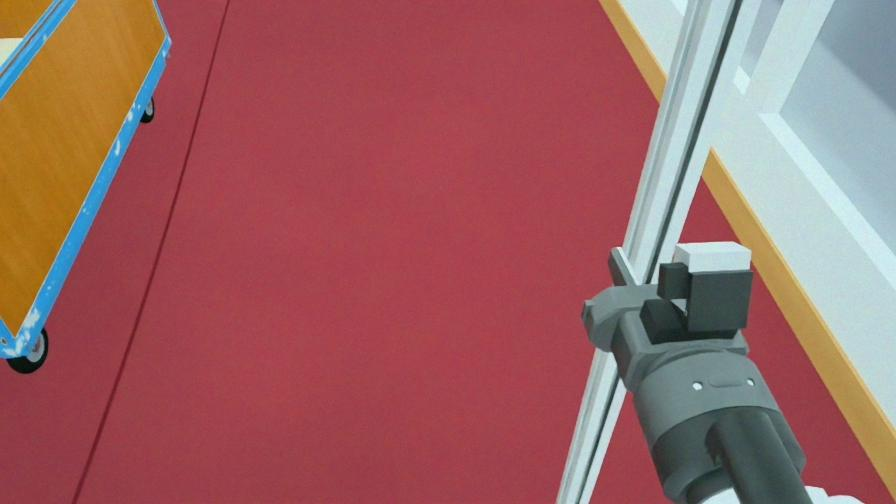

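Scene clock: 520.17 s.
Joint torques (N m): left_arm=[7.6 1.8 2.02 -8.23 -0.56 -1.8 0.01] | right_arm=[-12.25 0.64 1.34 -16.03 0.33 -4.33 0.19]
External joint torques (N m): left_arm=[0.43 -1.12 -0.6 -0.12 -0.62 -0.13 0.05] | right_arm=[-3.62 1.01 1.24 -5.51 0.07 -2.5 0.19]
Wrist force (N): left_arm=[-6.3 -1.1 -5.5] | right_arm=[-4.4 10.0 -7.2]
Wrist torque (N m): left_arm=[-0.21 -0.50 0.27] | right_arm=[-0.43 -0.47 -0.34]
Wrist force, peak (N): left_arm=[-6.8 -1.1 -5.8] | right_arm=[-4.0 10.9 -8.3]
move: done
base_odometry: x=-0.070 y=-0.211 heading=-1.584
lidar_m: 3.35 1.15 0.83 0.80 0.84 1.40 4.27 1.41 1.02 0.96 1.00 1.34
base_status: done (sent for 3.33 of 3.33 s)
joint_positions: torso_squat_rad=+0.750 torso_shift_rad=+0.000 torso_pitch_rad=+0.350 torso_yaw_rad=+0.000 left_shoulder_pitch_rad=+0.900 left_shoulder_roll_rad=+0.150 left_shoulder_yaw_rad=+0.000 left_elbow_rad=-2.300 left_forearm_roll_rad=+0.000 left_wrist_pitch_rad=-0.040 left_hand_roll_rad=+0.019 left_gripper_m=+0.101 right_shoulder_pitch_rad=-0.202 right_shoulder_roll_rad=+0.000 right_shoulder_yaw_rad=-0.014 right_elbow_rad=-1.860 right_forearm_roll_rad=+0.232 right_wrist_pitch_rad=+0.187 right_hand_roll_rad=+1.355 right_gripper_m=+0.030 head_pan_rad=+0.000 head_tilt_rad=+0.500
joint_status: not commanded
wheel_motors_off: 0
motor_effort: left_wheel=+1(49) right_wheel=-7(46)
contact_limits: right_gripper_m 672.5 mA
chest: x=-0.1217 y=+0.0003 z=+1.0833 quat_wxyz=(+0.985, +0.000, +0.174, +0.000)
left_hand: x=+0.0709 y=+0.3288 z=+0.7997 quat_wxyz=(+0.841, +0.125, -0.526, -0.031)
right_hand: x=+0.3799 y=-0.2004 z=+0.8709 quat_wxyz=(+0.511, -0.484, -0.489, +0.516)

Scene clock: 524.27 s.
Joint torques (N m): left_arm=[8.64 2.37 2.29 -8.18 -0.41 -1.77 0.08] | right_arm=[-12.46 0.28 0.45 -16.46 0.31 -4.57 -0.14]
External joint torques (N m): left_arm=[1.46 -0.55 -0.33 -0.07 -0.47 -0.1 0.12] | right_arm=[-3.83 0.64 0.35 -5.81 0.05 -2.63 -0.14]
Wrist force (N): left_arm=[-6.4 -1.4 -5.8] | right_arm=[-4.3 10.3 -7.2]
Wrist torque (N m): left_arm=[-0.17 -0.50 0.28] | right_arm=[-0.35 -0.44 -0.32]
Wrist force, peak (N): left_arm=[-6.7 -1.6 -5.8] | right_arm=[-4.4 10.5 -7.6]
move: done
base_odometry: x=-0.070 y=-0.211 heading=-0.045
lidar_m: 0.79 0.81 1.37 4.85 1.47 1.03 0.96 0.98 1.30 3.10 1.19 0.83
base_status: done (sent for 2.57 of 2.57 s)
joint_positions: torso_squat_rad=+0.750 torso_shift_rad=+0.000 torso_pitch_rad=+0.350 torso_yaw_rad=+0.000 left_shoulder_pitch_rad=+0.900 left_shoulder_roll_rad=+0.150 left_shoulder_yaw_rad=+0.000 left_elbow_rad=-2.300 left_forearm_roll_rad=+0.000 left_wrist_pitch_rad=-0.040 left_hand_roll_rad=+0.019 left_gripper_m=+0.101 right_shoulder_pitch_rad=-0.202 right_shoulder_roll_rad=+0.000 right_shoulder_yaw_rad=-0.014 right_elbow_rad=-1.860 right_forearm_roll_rad=+0.232 right_wrist_pitch_rad=+0.187 right_hand_roll_rad=+1.355 right_gripper_m=+0.030 head_pan_rad=+0.000 head_tilt_rad=+0.650
joint_status: all done
wheel_motors_off: 0
motor_effort: left_wheel=+3(44) right_wheel=+13(38)
contact_limits: right_gripper_m 672.5 mA
chest: x=-0.1217 y=+0.0003 z=+1.0833 quat_wxyz=(+0.985, +0.000, +0.174, +0.000)
left_hand: x=+0.0709 y=+0.3288 z=+0.7997 quat_wxyz=(+0.841, +0.125, -0.526, -0.031)
right_hand: x=+0.3799 y=-0.2004 z=+0.8709 quat_wxyz=(+0.511, -0.484, -0.489, +0.516)
head_camera: T_world_to_cam=[[-0.0543921, -0.998219, 0.0245166, -0.0267833], [-0.81385, 0.0300938, -0.580295, 0.763701], [0.578523, -0.0515163, -0.814037, 0.988622], [0, 0, 0, 1]] pos_world=[0.0481413, 0.00121182, 1.2486]

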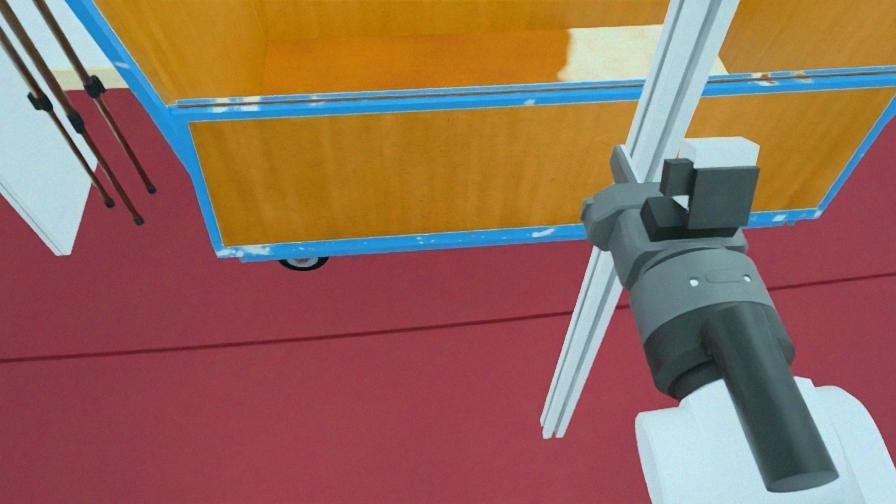

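Request:
move(joints={"right_shoulder_pitch_rad":-0.161,"right_shoulder_roll_rad":-0.05,"right_shoulder_yaw_rad":-0.1,"right_elbow_rad":-1.899,"right_forearm_roll_rad":-0.442,"right_wrist_pitch_rad":0.143,"right_hand_roll_rad":0.44,"left_shoulder_pitch_rad":1.5,"left_shoulder_roll_rad":0.25}, min_time_s=2.2, cameras=[])

Request:
move(joints={"torso_squat_rad":0.9,"torso_shift_rad":0.25,"torso_pitch_rad":0.7,"head_pan_rad":0.2,"head_tilt_rad":0.35}, min_time_s=1.5, cameras=[])

Request:
move(target={"side":"right","x":0.41,"y":-0.25,"z":0.74,"quat_wxyz":[1,-0.0025,0,0.01]}, min_time_s=2, cameras=["head_camera"])

Request:
move(base={"x_m_s":0.3,"for_s":1.5}, cameras=["head_camera"])

Scene clock: 535.47 s.
Joint torques (N m): left_arm=[14.36 4.47 3.83 -3.65 -0.53 -0.66 -0.03] | right_arm=[-10.48 -4.42 -1.34 -16.44 0.24 -4.18 -0.26]
External joint torques (N m): left_arm=[1.67 0.66 0.36 -0.31 -0.6 0.26 -0.01] | right_arm=[-2.73 -2.3 -0.62 -5.79 0.09 -2.34 -0.32]
Wrist force (N): left_arm=[-3.8 -2.0 -7.9] | right_arm=[-19.8 -4.1 -6.2]
Wrist torque (N m): left_arm=[-0.16 -0.35 0.23] | right_arm=[-0.13 -0.72 -0.35]
Wrist force, peak (N): left_arm=[-4.8 -2.1 -7.9] | right_arm=[-19.9 -3.7 -6.4]
move: done
base_odometry: x=-0.070 y=-0.211 heading=-0.045
lidar_m: 0.77 0.81 1.38 4.87 1.48 1.03 0.96 0.99 1.29 3.10 1.19 0.83
base_status: not commanded
joint_positions: torso_squat_rad=+0.750 torso_shift_rad=+0.000 torso_pitch_rad=+0.350 torso_yaw_rad=+0.000 left_shoulder_pitch_rad=+1.500 left_shoulder_roll_rad=+0.250 left_shoulder_yaw_rad=+0.000 left_elbow_rad=-2.300 left_forearm_roll_rad=+0.000 left_wrist_pitch_rad=-0.040 left_hand_roll_rad=+0.019 left_gripper_m=+0.101 right_shoulder_pitch_rad=-0.160 right_shoulder_roll_rad=-0.050 right_shoulder_yaw_rad=-0.100 right_elbow_rad=-1.898 right_forearm_roll_rad=-0.442 right_wrist_pitch_rad=+0.144 right_hand_roll_rad=+0.440 right_gripper_m=+0.030 head_pan_rad=+0.000 head_tilt_rad=+0.650
joint_status: all done
wheel_motors_off: 0
motor_effort: left_wheel=+4(4) right_wheel=+12(17)
contact_limits: right_gripper_m 672.5 mA
chest: x=-0.1217 y=+0.0003 z=+1.0833 quat_wxyz=(+0.985, +0.000, +0.174, +0.000)
left_hand: x=-0.1677 y=+0.3615 z=+0.7811 quat_wxyz=(+0.953, +0.165, -0.249, -0.046)
right_hand: x=+0.3704 y=-0.2367 z=+0.8849 quat_wxyz=(+0.707, -0.011, -0.707, +0.029)

Scene clock: 537.97 s.
Joint torques (N m): left_arm=[15.21 4.23 2.89 -0.31 -0.29 -0.53 0.26] | right_arm=[-5 -3.56 -1.61 -15.45 0.22 -4.23 -0.18]
External joint torques (N m): left_arm=[1.1 0.77 -0.28 -0.41 -0.35 -0.2 0.27] | right_arm=[-4.03 -2.03 -0.67 -5.53 0.07 -2.49 -0.23]
Wrist force (N): left_arm=[-1.5 -1.8 -8.9] | right_arm=[-18.7 -3.9 -11.9]
Wrist torque (N m): left_arm=[-0.20 -0.25 0.20] | right_arm=[0.08 -0.66 -0.33]
Wrist force, peak (N): left_arm=[-1.6 -1.7 -9.5] | right_arm=[-19.5 -3.9 -11.6]
move: done
base_odometry: x=-0.070 y=-0.211 heading=-0.045
lidar_m: 0.79 0.81 1.39 4.87 1.46 1.04 0.96 0.98 1.29 3.09 1.18 0.83
base_status: not commanded
joint_positions: torso_squat_rad=+0.900 torso_shift_rad=+0.250 torso_pitch_rad=+0.700 torso_yaw_rad=+0.000 left_shoulder_pitch_rad=+1.500 left_shoulder_roll_rad=+0.250 left_shoulder_yaw_rad=+0.000 left_elbow_rad=-2.300 left_forearm_roll_rad=+0.000 left_wrist_pitch_rad=-0.040 left_hand_roll_rad=+0.019 left_gripper_m=+0.101 right_shoulder_pitch_rad=-0.160 right_shoulder_roll_rad=-0.050 right_shoulder_yaw_rad=-0.100 right_elbow_rad=-1.898 right_forearm_roll_rad=-0.442 right_wrist_pitch_rad=+0.144 right_hand_roll_rad=+0.440 right_gripper_m=+0.030 head_pan_rad=+0.200 head_tilt_rad=+0.350
joint_status: all done
wheel_motors_off: 0
motor_effort: left_wheel=+0(7) right_wheel=+17(20)
contact_limits: right_gripper_m 672.5 mA
chest: x=+0.0792 y=+0.0003 z=+0.9387 quat_wxyz=(+0.939, +0.000, +0.343, +0.000)
left_hand: x=-0.0677 y=+0.3615 z=+0.6705 quat_wxyz=(+0.982, +0.155, -0.079, -0.074)
right_hand: x=+0.4734 y=-0.2368 z=+0.5836 quat_wxyz=(+0.819, -0.005, -0.573, +0.030)

Scene clock: 540.30 s.
Joint torques (N m): left_arm=[15.36 3.7 1.88 -0.29 -0.16 -0.36 0.18] | right_arm=[-12.98 -14 -8.93 -3.93 0.48 -0.27 -0.14]
External joint torques (N m): left_arm=[1.25 0.25 -1.29 -0.39 -0.21 -0.03 0.18] | right_arm=[-2.19 -1.43 -0.49 -1.41 0.25 -0.29 -0.14]
Wrist force (N): left_arm=[-1.8 -2.0 -9.1] | right_arm=[-4.6 -4.7 -21.7]
Wrist torque (N m): left_arm=[-0.16 -0.26 0.22] | right_arm=[-0.25 -0.47 -0.39]
Wrist force, peak (N): left_arm=[-1.7 -1.6 -9.3] | right_arm=[-21.5 -6.7 -10.4]
move: done
base_odometry: x=-0.070 y=-0.211 heading=-0.045
lidar_m: 0.79 0.81 1.38 4.87 1.49 1.03 0.95 0.99 1.29 3.09 1.19 0.83
base_status: not commanded
joint_positions: torso_squat_rad=+0.900 torso_shift_rad=+0.250 torso_pitch_rad=+0.700 torso_yaw_rad=+0.000 left_shoulder_pitch_rad=+1.500 left_shoulder_roll_rad=+0.250 left_shoulder_yaw_rad=+0.000 left_elbow_rad=-2.300 left_forearm_roll_rad=+0.000 left_wrist_pitch_rad=-0.040 left_hand_roll_rad=+0.019 left_gripper_m=+0.101 right_shoulder_pitch_rad=-0.972 right_shoulder_roll_rad=-1.239 right_shoulder_yaw_rad=+0.153 right_elbow_rad=-2.269 right_forearm_roll_rad=-1.315 right_wrist_pitch_rad=+1.898 right_hand_roll_rad=-1.009 right_gripper_m=+0.030 head_pan_rad=+0.200 head_tilt_rad=+0.350
joint_status: all done
wheel_motors_off: 0
motor_effort: left_wheel=+0(1) right_wheel=+16(18)
contact_limits: right_gripper_m 672.5 mA
chest: x=+0.0792 y=+0.0003 z=+0.9387 quat_wxyz=(+0.939, +0.000, +0.343, +0.000)
left_hand: x=-0.0677 y=+0.3615 z=+0.6705 quat_wxyz=(+0.982, +0.155, -0.079, -0.074)
right_hand: x=+0.4098 y=-0.2501 z=+0.7400 quat_wxyz=(+1.000, -0.002, -0.001, +0.010)
right_hand_status: reached (checked arc, planned for 2.0 s): 0 mm and 0.1 deg off.
head_camera: T_world_to_cam=[[0.0994505, -0.989864, -0.101383, 0.0927594], [-0.841942, -0.029408, -0.538767, 0.82674], [0.530324, 0.138939, -0.836333, 0.723003], [0, 0, 0, 1]] pos_world=[0.303416, 0.0156788, 1.05949]

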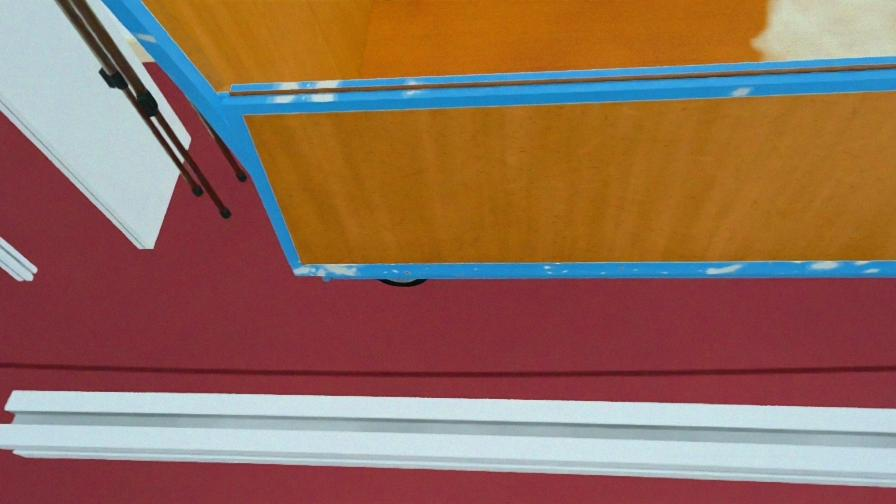

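Scene clock: 542.90 s.
Joint torques (N m): left_arm=[14.99 4.58 3.04 0.1 -0.26 -0.16 0.2] | right_arm=[-13.02 -13.87 -8.95 -3.84 0.34 -0.07 -0.13]
External joint torques (N m): left_arm=[0.88 1.12 -0.13 0 -0.32 0.17 0.2] | right_arm=[-2.24 -1.3 -0.51 -1.31 0.11 -0.07 -0.13]
Wrist force (N): left_arm=[-1.6 -1.6 -9.0] | right_arm=[-4.4 -4.3 -22.1]
Wrist torque (N m): left_arm=[-0.24 -0.25 0.21] | right_arm=[0.03 -0.45 -0.37]
Wrist force, peak (N): left_arm=[-1.7 -2.0 -9.3] | right_arm=[-4.4 -4.3 -22.1]
move: done
base_odometry: x=+0.380 y=-0.231 heading=-0.045
lidar_m: 0.33 0.35 0.47 3.71 2.17 1.51 1.41 1.44 1.90 4.50 0.52 0.36
base_status: done (sent for 1.5 of 1.5 s)
joint_positions: torso_squat_rad=+0.900 torso_shift_rad=+0.250 torso_pitch_rad=+0.700 torso_yaw_rad=+0.000 left_shoulder_pitch_rad=+1.500 left_shoulder_roll_rad=+0.250 left_shoulder_yaw_rad=+0.000 left_elbow_rad=-2.300 left_forearm_roll_rad=+0.000 left_wrist_pitch_rad=-0.040 left_hand_roll_rad=+0.019 left_gripper_m=+0.101 right_shoulder_pitch_rad=-0.972 right_shoulder_roll_rad=-1.239 right_shoulder_yaw_rad=+0.153 right_elbow_rad=-2.269 right_forearm_roll_rad=-1.315 right_wrist_pitch_rad=+1.897 right_hand_roll_rad=-1.009 right_gripper_m=+0.030 head_pan_rad=+0.200 head_tilt_rad=+0.350
joint_status: not commanded
wheel_motors_off: 0
motor_effort: left_wheel=-1(33) right_wheel=-4(47)
contact_limits: right_gripper_m 672.5 mA
chest: x=+0.0792 y=+0.0003 z=+0.9387 quat_wxyz=(+0.939, +0.000, +0.343, +0.000)
left_hand: x=-0.0676 y=+0.3615 z=+0.6705 quat_wxyz=(+0.982, +0.155, -0.079, -0.074)
right_hand: x=+0.4098 y=-0.2501 z=+0.7399 quat_wxyz=(+1.000, -0.002, -0.001, +0.010)
head_camera: T_world_to_cam=[[0.0994499, -0.989864, -0.101383, 0.0927497], [-0.842015, -0.0294266, -0.538651, 0.826586], [0.530208, 0.138935, -0.836407, 0.723034], [0, 0, 0, 1]] pos_world=[0.303416, 0.0156788, 1.0594]

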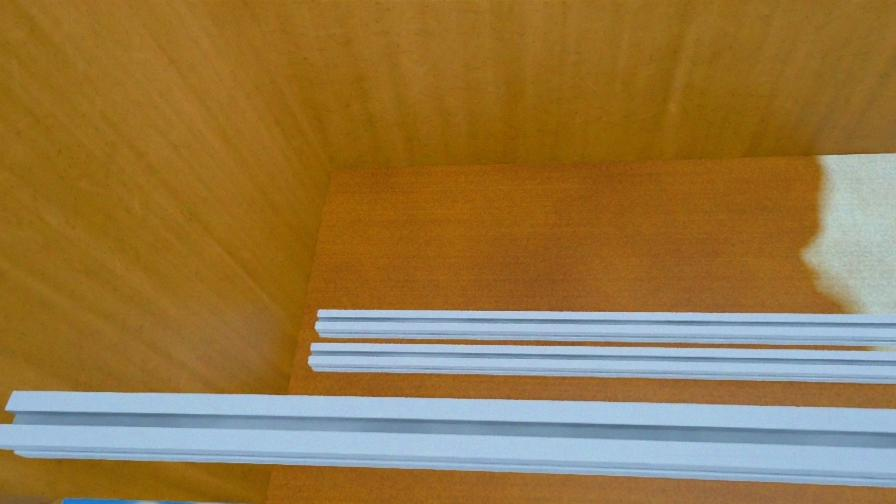

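Request:
move(base={"x_m_s":0.15,"for_s":0.9}, cameras=[])

Request:
move(target={"side":"right","x":0.45,"y":-0.25,"z":0.6,"quat_wxyz":[1,-0.0025,0,0.01]}, min_time_s=1, cameras=[])

Request:
move(joints={"torso_squat_rad":0.95,"torso_shift_rad":0.3,"torso_pitch_rad":0.89,"head_pan_rad":0.2,"head_tilt_rad":0.35}, min_time_s=1.5, cameras=[])

Request:
move(target={"side":"right","x":0.44,"y":-0.25,"z":0.4,"quat_wxyz":[1,-0.0025,0,0.009]}, min_time_s=1, cameras=["head_camera","right_wrist_camera"])

Request:
zoom_image(camera="right_wrist_camera", region=[0, 0, 440, 364])

Scene clock: 550.63 s.
Joint torques (N m): left_arm=[15.31 3.97 1.86 -0.37 -0.39 -0.45 0.09] | right_arm=[-12.86 -14.12 -8.96 -3.72 0.49 0.19 -0.06]
External joint torques (N m): left_arm=[1.2 0.52 -1.32 -0.47 -0.45 -0.12 0.1] | right_arm=[-2.08 -1.55 -0.51 -1.2 0.27 0.19 -0.06]
Wrist force (N): left_arm=[-1.6 -1.3 -9.1] | right_arm=[-4.7 -4.4 -21.5]
Wrist torque (N m): left_arm=[-0.27 -0.26 0.21] | right_arm=[0.03 -0.49 -0.40]
Wrist force, peak (N): left_arm=[-1.5 -2.0 -9.4] | right_arm=[-4.4 -4.4 -22.1]
move: done
base_odometry: x=+0.515 y=-0.237 heading=-0.045
lidar_m: 0.20 0.21 0.28 1.14 2.37 1.65 1.54 1.58 2.07 4.91 0.31 0.21
base_status: done (sent for 0.9 of 0.9 s)
joint_positions: torso_squat_rad=+0.900 torso_shift_rad=+0.250 torso_pitch_rad=+0.700 torso_yaw_rad=+0.000 left_shoulder_pitch_rad=+1.500 left_shoulder_roll_rad=+0.250 left_shoulder_yaw_rad=+0.000 left_elbow_rad=-2.300 left_forearm_roll_rad=+0.000 left_wrist_pitch_rad=-0.040 left_hand_roll_rad=+0.019 left_gripper_m=+0.101 right_shoulder_pitch_rad=-0.972 right_shoulder_roll_rad=-1.239 right_shoulder_yaw_rad=+0.153 right_elbow_rad=-2.269 right_forearm_roll_rad=-1.315 right_wrist_pitch_rad=+1.897 right_hand_roll_rad=-1.009 right_gripper_m=+0.030 head_pan_rad=+0.200 head_tilt_rad=+0.350
joint_status: not commanded
wheel_motors_off: 0
motor_effort: left_wheel=+0(28) right_wheel=-4(26)
contact_limits: right_gripper_m 672.5 mA
chest: x=+0.0792 y=+0.0003 z=+0.9387 quat_wxyz=(+0.939, +0.000, +0.343, +0.000)
left_hand: x=-0.0676 y=+0.3615 z=+0.6705 quat_wxyz=(+0.982, +0.155, -0.079, -0.074)
right_hand: x=+0.4098 y=-0.2500 z=+0.7399 quat_wxyz=(+1.000, -0.002, -0.001, +0.010)

Scene clock: 551.97 s.
Joint torques (N m): left_arm=[14.89 4.39 2.85 -0.2 -0.2 -0.4 0.23] | right_arm=[-14.73 -13.41 -9.32 -7.11 0.38 -0.42 -0.47]
External joint torques (N m): left_arm=[0.78 0.94 -0.33 -0.3 -0.26 -0.07 0.23] | right_arm=[-2.77 -1.54 -1.02 -1.94 0.13 -0.4 -0.47]
Wrist force (N): left_arm=[-1.5 -1.6 -8.9] | right_arm=[-4.5 -4.3 -21.1]
Wrist torque (N m): left_arm=[-0.22 -0.23 0.22] | right_arm=[-0.12 -0.49 -0.35]
Wrist force, peak (N): left_arm=[-1.7 -1.9 -9.2] | right_arm=[-4.7 -4.4 -23.0]
move: done
base_odometry: x=+0.515 y=-0.237 heading=-0.045
lidar_m: 0.20 0.20 0.28 1.12 2.37 1.66 1.54 1.59 2.08 4.91 0.31 0.22
base_status: not commanded
joint_positions: torso_squat_rad=+0.900 torso_shift_rad=+0.250 torso_pitch_rad=+0.700 torso_yaw_rad=+0.000 left_shoulder_pitch_rad=+1.500 left_shoulder_roll_rad=+0.250 left_shoulder_yaw_rad=+0.000 left_elbow_rad=-2.300 left_forearm_roll_rad=+0.000 left_wrist_pitch_rad=-0.040 left_hand_roll_rad=+0.019 left_gripper_m=+0.101 right_shoulder_pitch_rad=-0.924 right_shoulder_roll_rad=-1.019 right_shoulder_yaw_rad=+0.399 right_elbow_rad=-1.890 right_forearm_roll_rad=-0.931 right_wrist_pitch_rad=+1.626 right_hand_roll_rad=-0.753 right_gripper_m=+0.030 head_pan_rad=+0.200 head_tilt_rad=+0.350
joint_status: all done
wheel_motors_off: 0
motor_effort: left_wheel=+2(3) right_wheel=-3(5)
contact_limits: right_gripper_m 672.5 mA
chest: x=+0.0791 y=+0.0003 z=+0.9387 quat_wxyz=(+0.939, +0.000, +0.343, +0.000)
left_hand: x=-0.0677 y=+0.3615 z=+0.6705 quat_wxyz=(+0.982, +0.155, -0.079, -0.074)
right_hand: x=+0.4494 y=-0.2501 z=+0.5999 quat_wxyz=(+1.000, -0.003, +0.000, +0.010)
right_hand_status: reached (checked arc, planned for 1.0 s): 1 mm and 0.0 deg off.

Scene clock: 553.77 s.
Joint torques (N m): left_arm=[15.3 3.5 2.29 1.25 -0.38 0.14 0.35] | right_arm=[-11.1 -12.65 -8.74 -7.61 0.04 0.42 -0.28]
External joint torques (N m): left_arm=[1.13 0.42 -0.56 -0.73 -0.42 0.12 0.34] | right_arm=[-2.14 -1.39 -1.56 -1.95 0.06 0.16 -0.27]
Wrist force (N): left_arm=[-0.7 -1.2 -9.3] | right_arm=[-1.9 -4.4 -21.1]
Wrist torque (N m): left_arm=[-0.29 -0.23 0.22] | right_arm=[0.01 -0.50 -0.33]
Wrist force, peak (N): left_arm=[-0.9 -1.8 -9.4] | right_arm=[-2.7 -4.4 -21.8]
move: done
base_odometry: x=+0.515 y=-0.237 heading=-0.045
lidar_m: 0.20 0.21 0.28 1.13 2.38 1.66 1.55 1.58 2.09 4.91 0.31 0.21
base_status: not commanded
joint_positions: torso_squat_rad=+0.950 torso_shift_rad=+0.300 torso_pitch_rad=+0.890 torso_yaw_rad=+0.000 left_shoulder_pitch_rad=+1.500 left_shoulder_roll_rad=+0.250 left_shoulder_yaw_rad=+0.000 left_elbow_rad=-2.300 left_forearm_roll_rad=+0.000 left_wrist_pitch_rad=-0.040 left_hand_roll_rad=+0.019 left_gripper_m=+0.101 right_shoulder_pitch_rad=-0.924 right_shoulder_roll_rad=-1.019 right_shoulder_yaw_rad=+0.399 right_elbow_rad=-1.890 right_forearm_roll_rad=-0.931 right_wrist_pitch_rad=+1.626 right_hand_roll_rad=-0.753 right_gripper_m=+0.030 head_pan_rad=+0.200 head_tilt_rad=+0.350
joint_status: all done
wheel_motors_off: 0
motor_effort: left_wheel=+2(3) right_wheel=-4(6)
contact_limits: right_gripper_m 672.5 mA
chest: x=+0.1329 y=+0.0003 z=+0.8642 quat_wxyz=(+0.903, +0.000, +0.431, +0.000)
left_hand: x=-0.0619 y=+0.3615 z=+0.6286 quat_wxyz=(+0.985, +0.147, +0.015, -0.088)
right_hand: x=+0.4325 y=-0.2501 z=+0.4616 quat_wxyz=(+0.995, -0.002, +0.095, +0.010)

Scene clock: 555.10 s.
Joint torques (N m): left_arm=[14.94 3.13 2.28 1.37 -0.15 0.01 0.05] | right_arm=[-9.3 -9.79 -7.16 -8.33 0.53 0.02 0.07]
External joint torques (N m): left_arm=[0.78 0.05 -0.58 -0.61 -0.2 -0.01 0.04] | right_arm=[-2 0.52 -0.75 -2.14 0.29 0.02 0.07]
Wrist force (N): left_arm=[-0.5 -1.6 -9.1] | right_arm=[-4.6 -4.1 -21.8]
Wrist torque (N m): left_arm=[-0.25 -0.19 0.23] | right_arm=[-0.04 -0.48 -0.35]
Wrist force, peak (N): left_arm=[-0.9 -1.5 -9.1] | right_arm=[-5.6 -4.0 -22.8]
move: done
base_odometry: x=+0.515 y=-0.237 heading=-0.045
lidar_m: 0.20 0.21 0.28 1.13 2.37 1.65 1.55 1.58 2.08 4.91 0.31 0.21
base_status: not commanded
joint_positions: torso_squat_rad=+0.950 torso_shift_rad=+0.300 torso_pitch_rad=+0.890 torso_yaw_rad=+0.000 left_shoulder_pitch_rad=+1.500 left_shoulder_roll_rad=+0.250 left_shoulder_yaw_rad=+0.000 left_elbow_rad=-2.300 left_forearm_roll_rad=+0.000 left_wrist_pitch_rad=-0.040 left_hand_roll_rad=+0.019 left_gripper_m=+0.101 right_shoulder_pitch_rad=-0.818 right_shoulder_roll_rad=-0.948 right_shoulder_yaw_rad=+0.464 right_elbow_rad=-1.818 right_forearm_roll_rad=-0.668 right_wrist_pitch_rad=+1.338 right_hand_roll_rad=-0.748 right_gripper_m=+0.030 head_pan_rad=+0.200 head_tilt_rad=+0.350
joint_status: all done
wheel_motors_off: 0
motor_effort: left_wheel=+3(3) right_wheel=-1(5)
contact_limits: right_gripper_m 672.5 mA
chest: x=+0.1329 y=+0.0003 z=+0.8642 quat_wxyz=(+0.903, +0.000, +0.431, +0.000)
left_hand: x=-0.0619 y=+0.3615 z=+0.6286 quat_wxyz=(+0.985, +0.147, +0.015, -0.088)
right_hand: x=+0.4396 y=-0.2502 z=+0.3998 quat_wxyz=(+1.000, -0.003, +0.000, +0.009)
right_hand_status: reached (checked arc, planned for 1.0 s): 0 mm and 0.1 deg off.
head_camera: T_world_to_cam=[[0.0785562, -0.989852, -0.118418, 0.0973645], [-0.928514, -0.0294088, -0.370131, 0.697537], [0.362892, 0.139029, -0.921401, 0.72799], [0, 0, 0, 1]] pos_world=[0.375842, 0.0156786, 0.94048]
right_wrist_camera: T_world_to_cam=[[-0.999982, 0.0000866848, -0.00596305, 0.443721], [-0.0025764, 0.895491, 0.445071, 0.0774374], [0.00537844, 0.445079, -0.895475, 0.541098], [0, 0, 0, 1]] pos_world=[0.441002, -0.310214, 0.452721]

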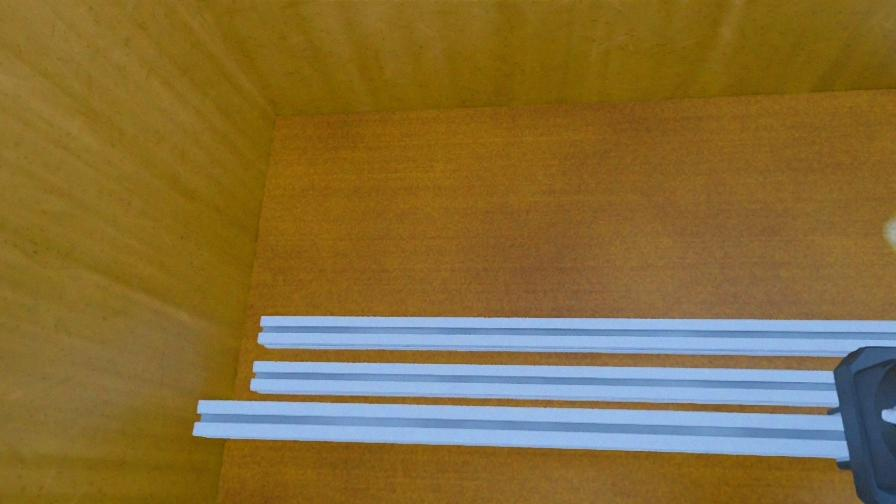

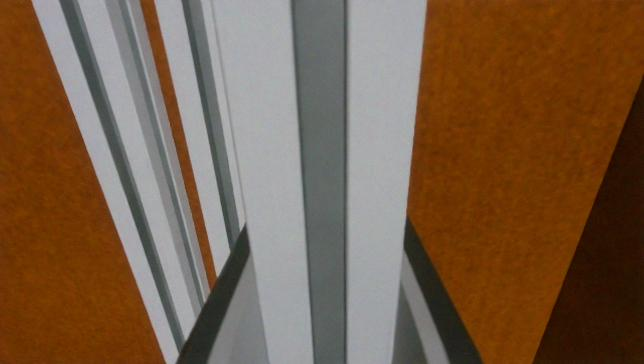

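Scaled by 1.145 (camera's finer frame: 920x520).

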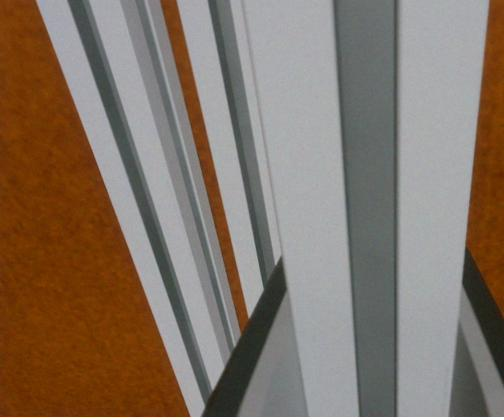

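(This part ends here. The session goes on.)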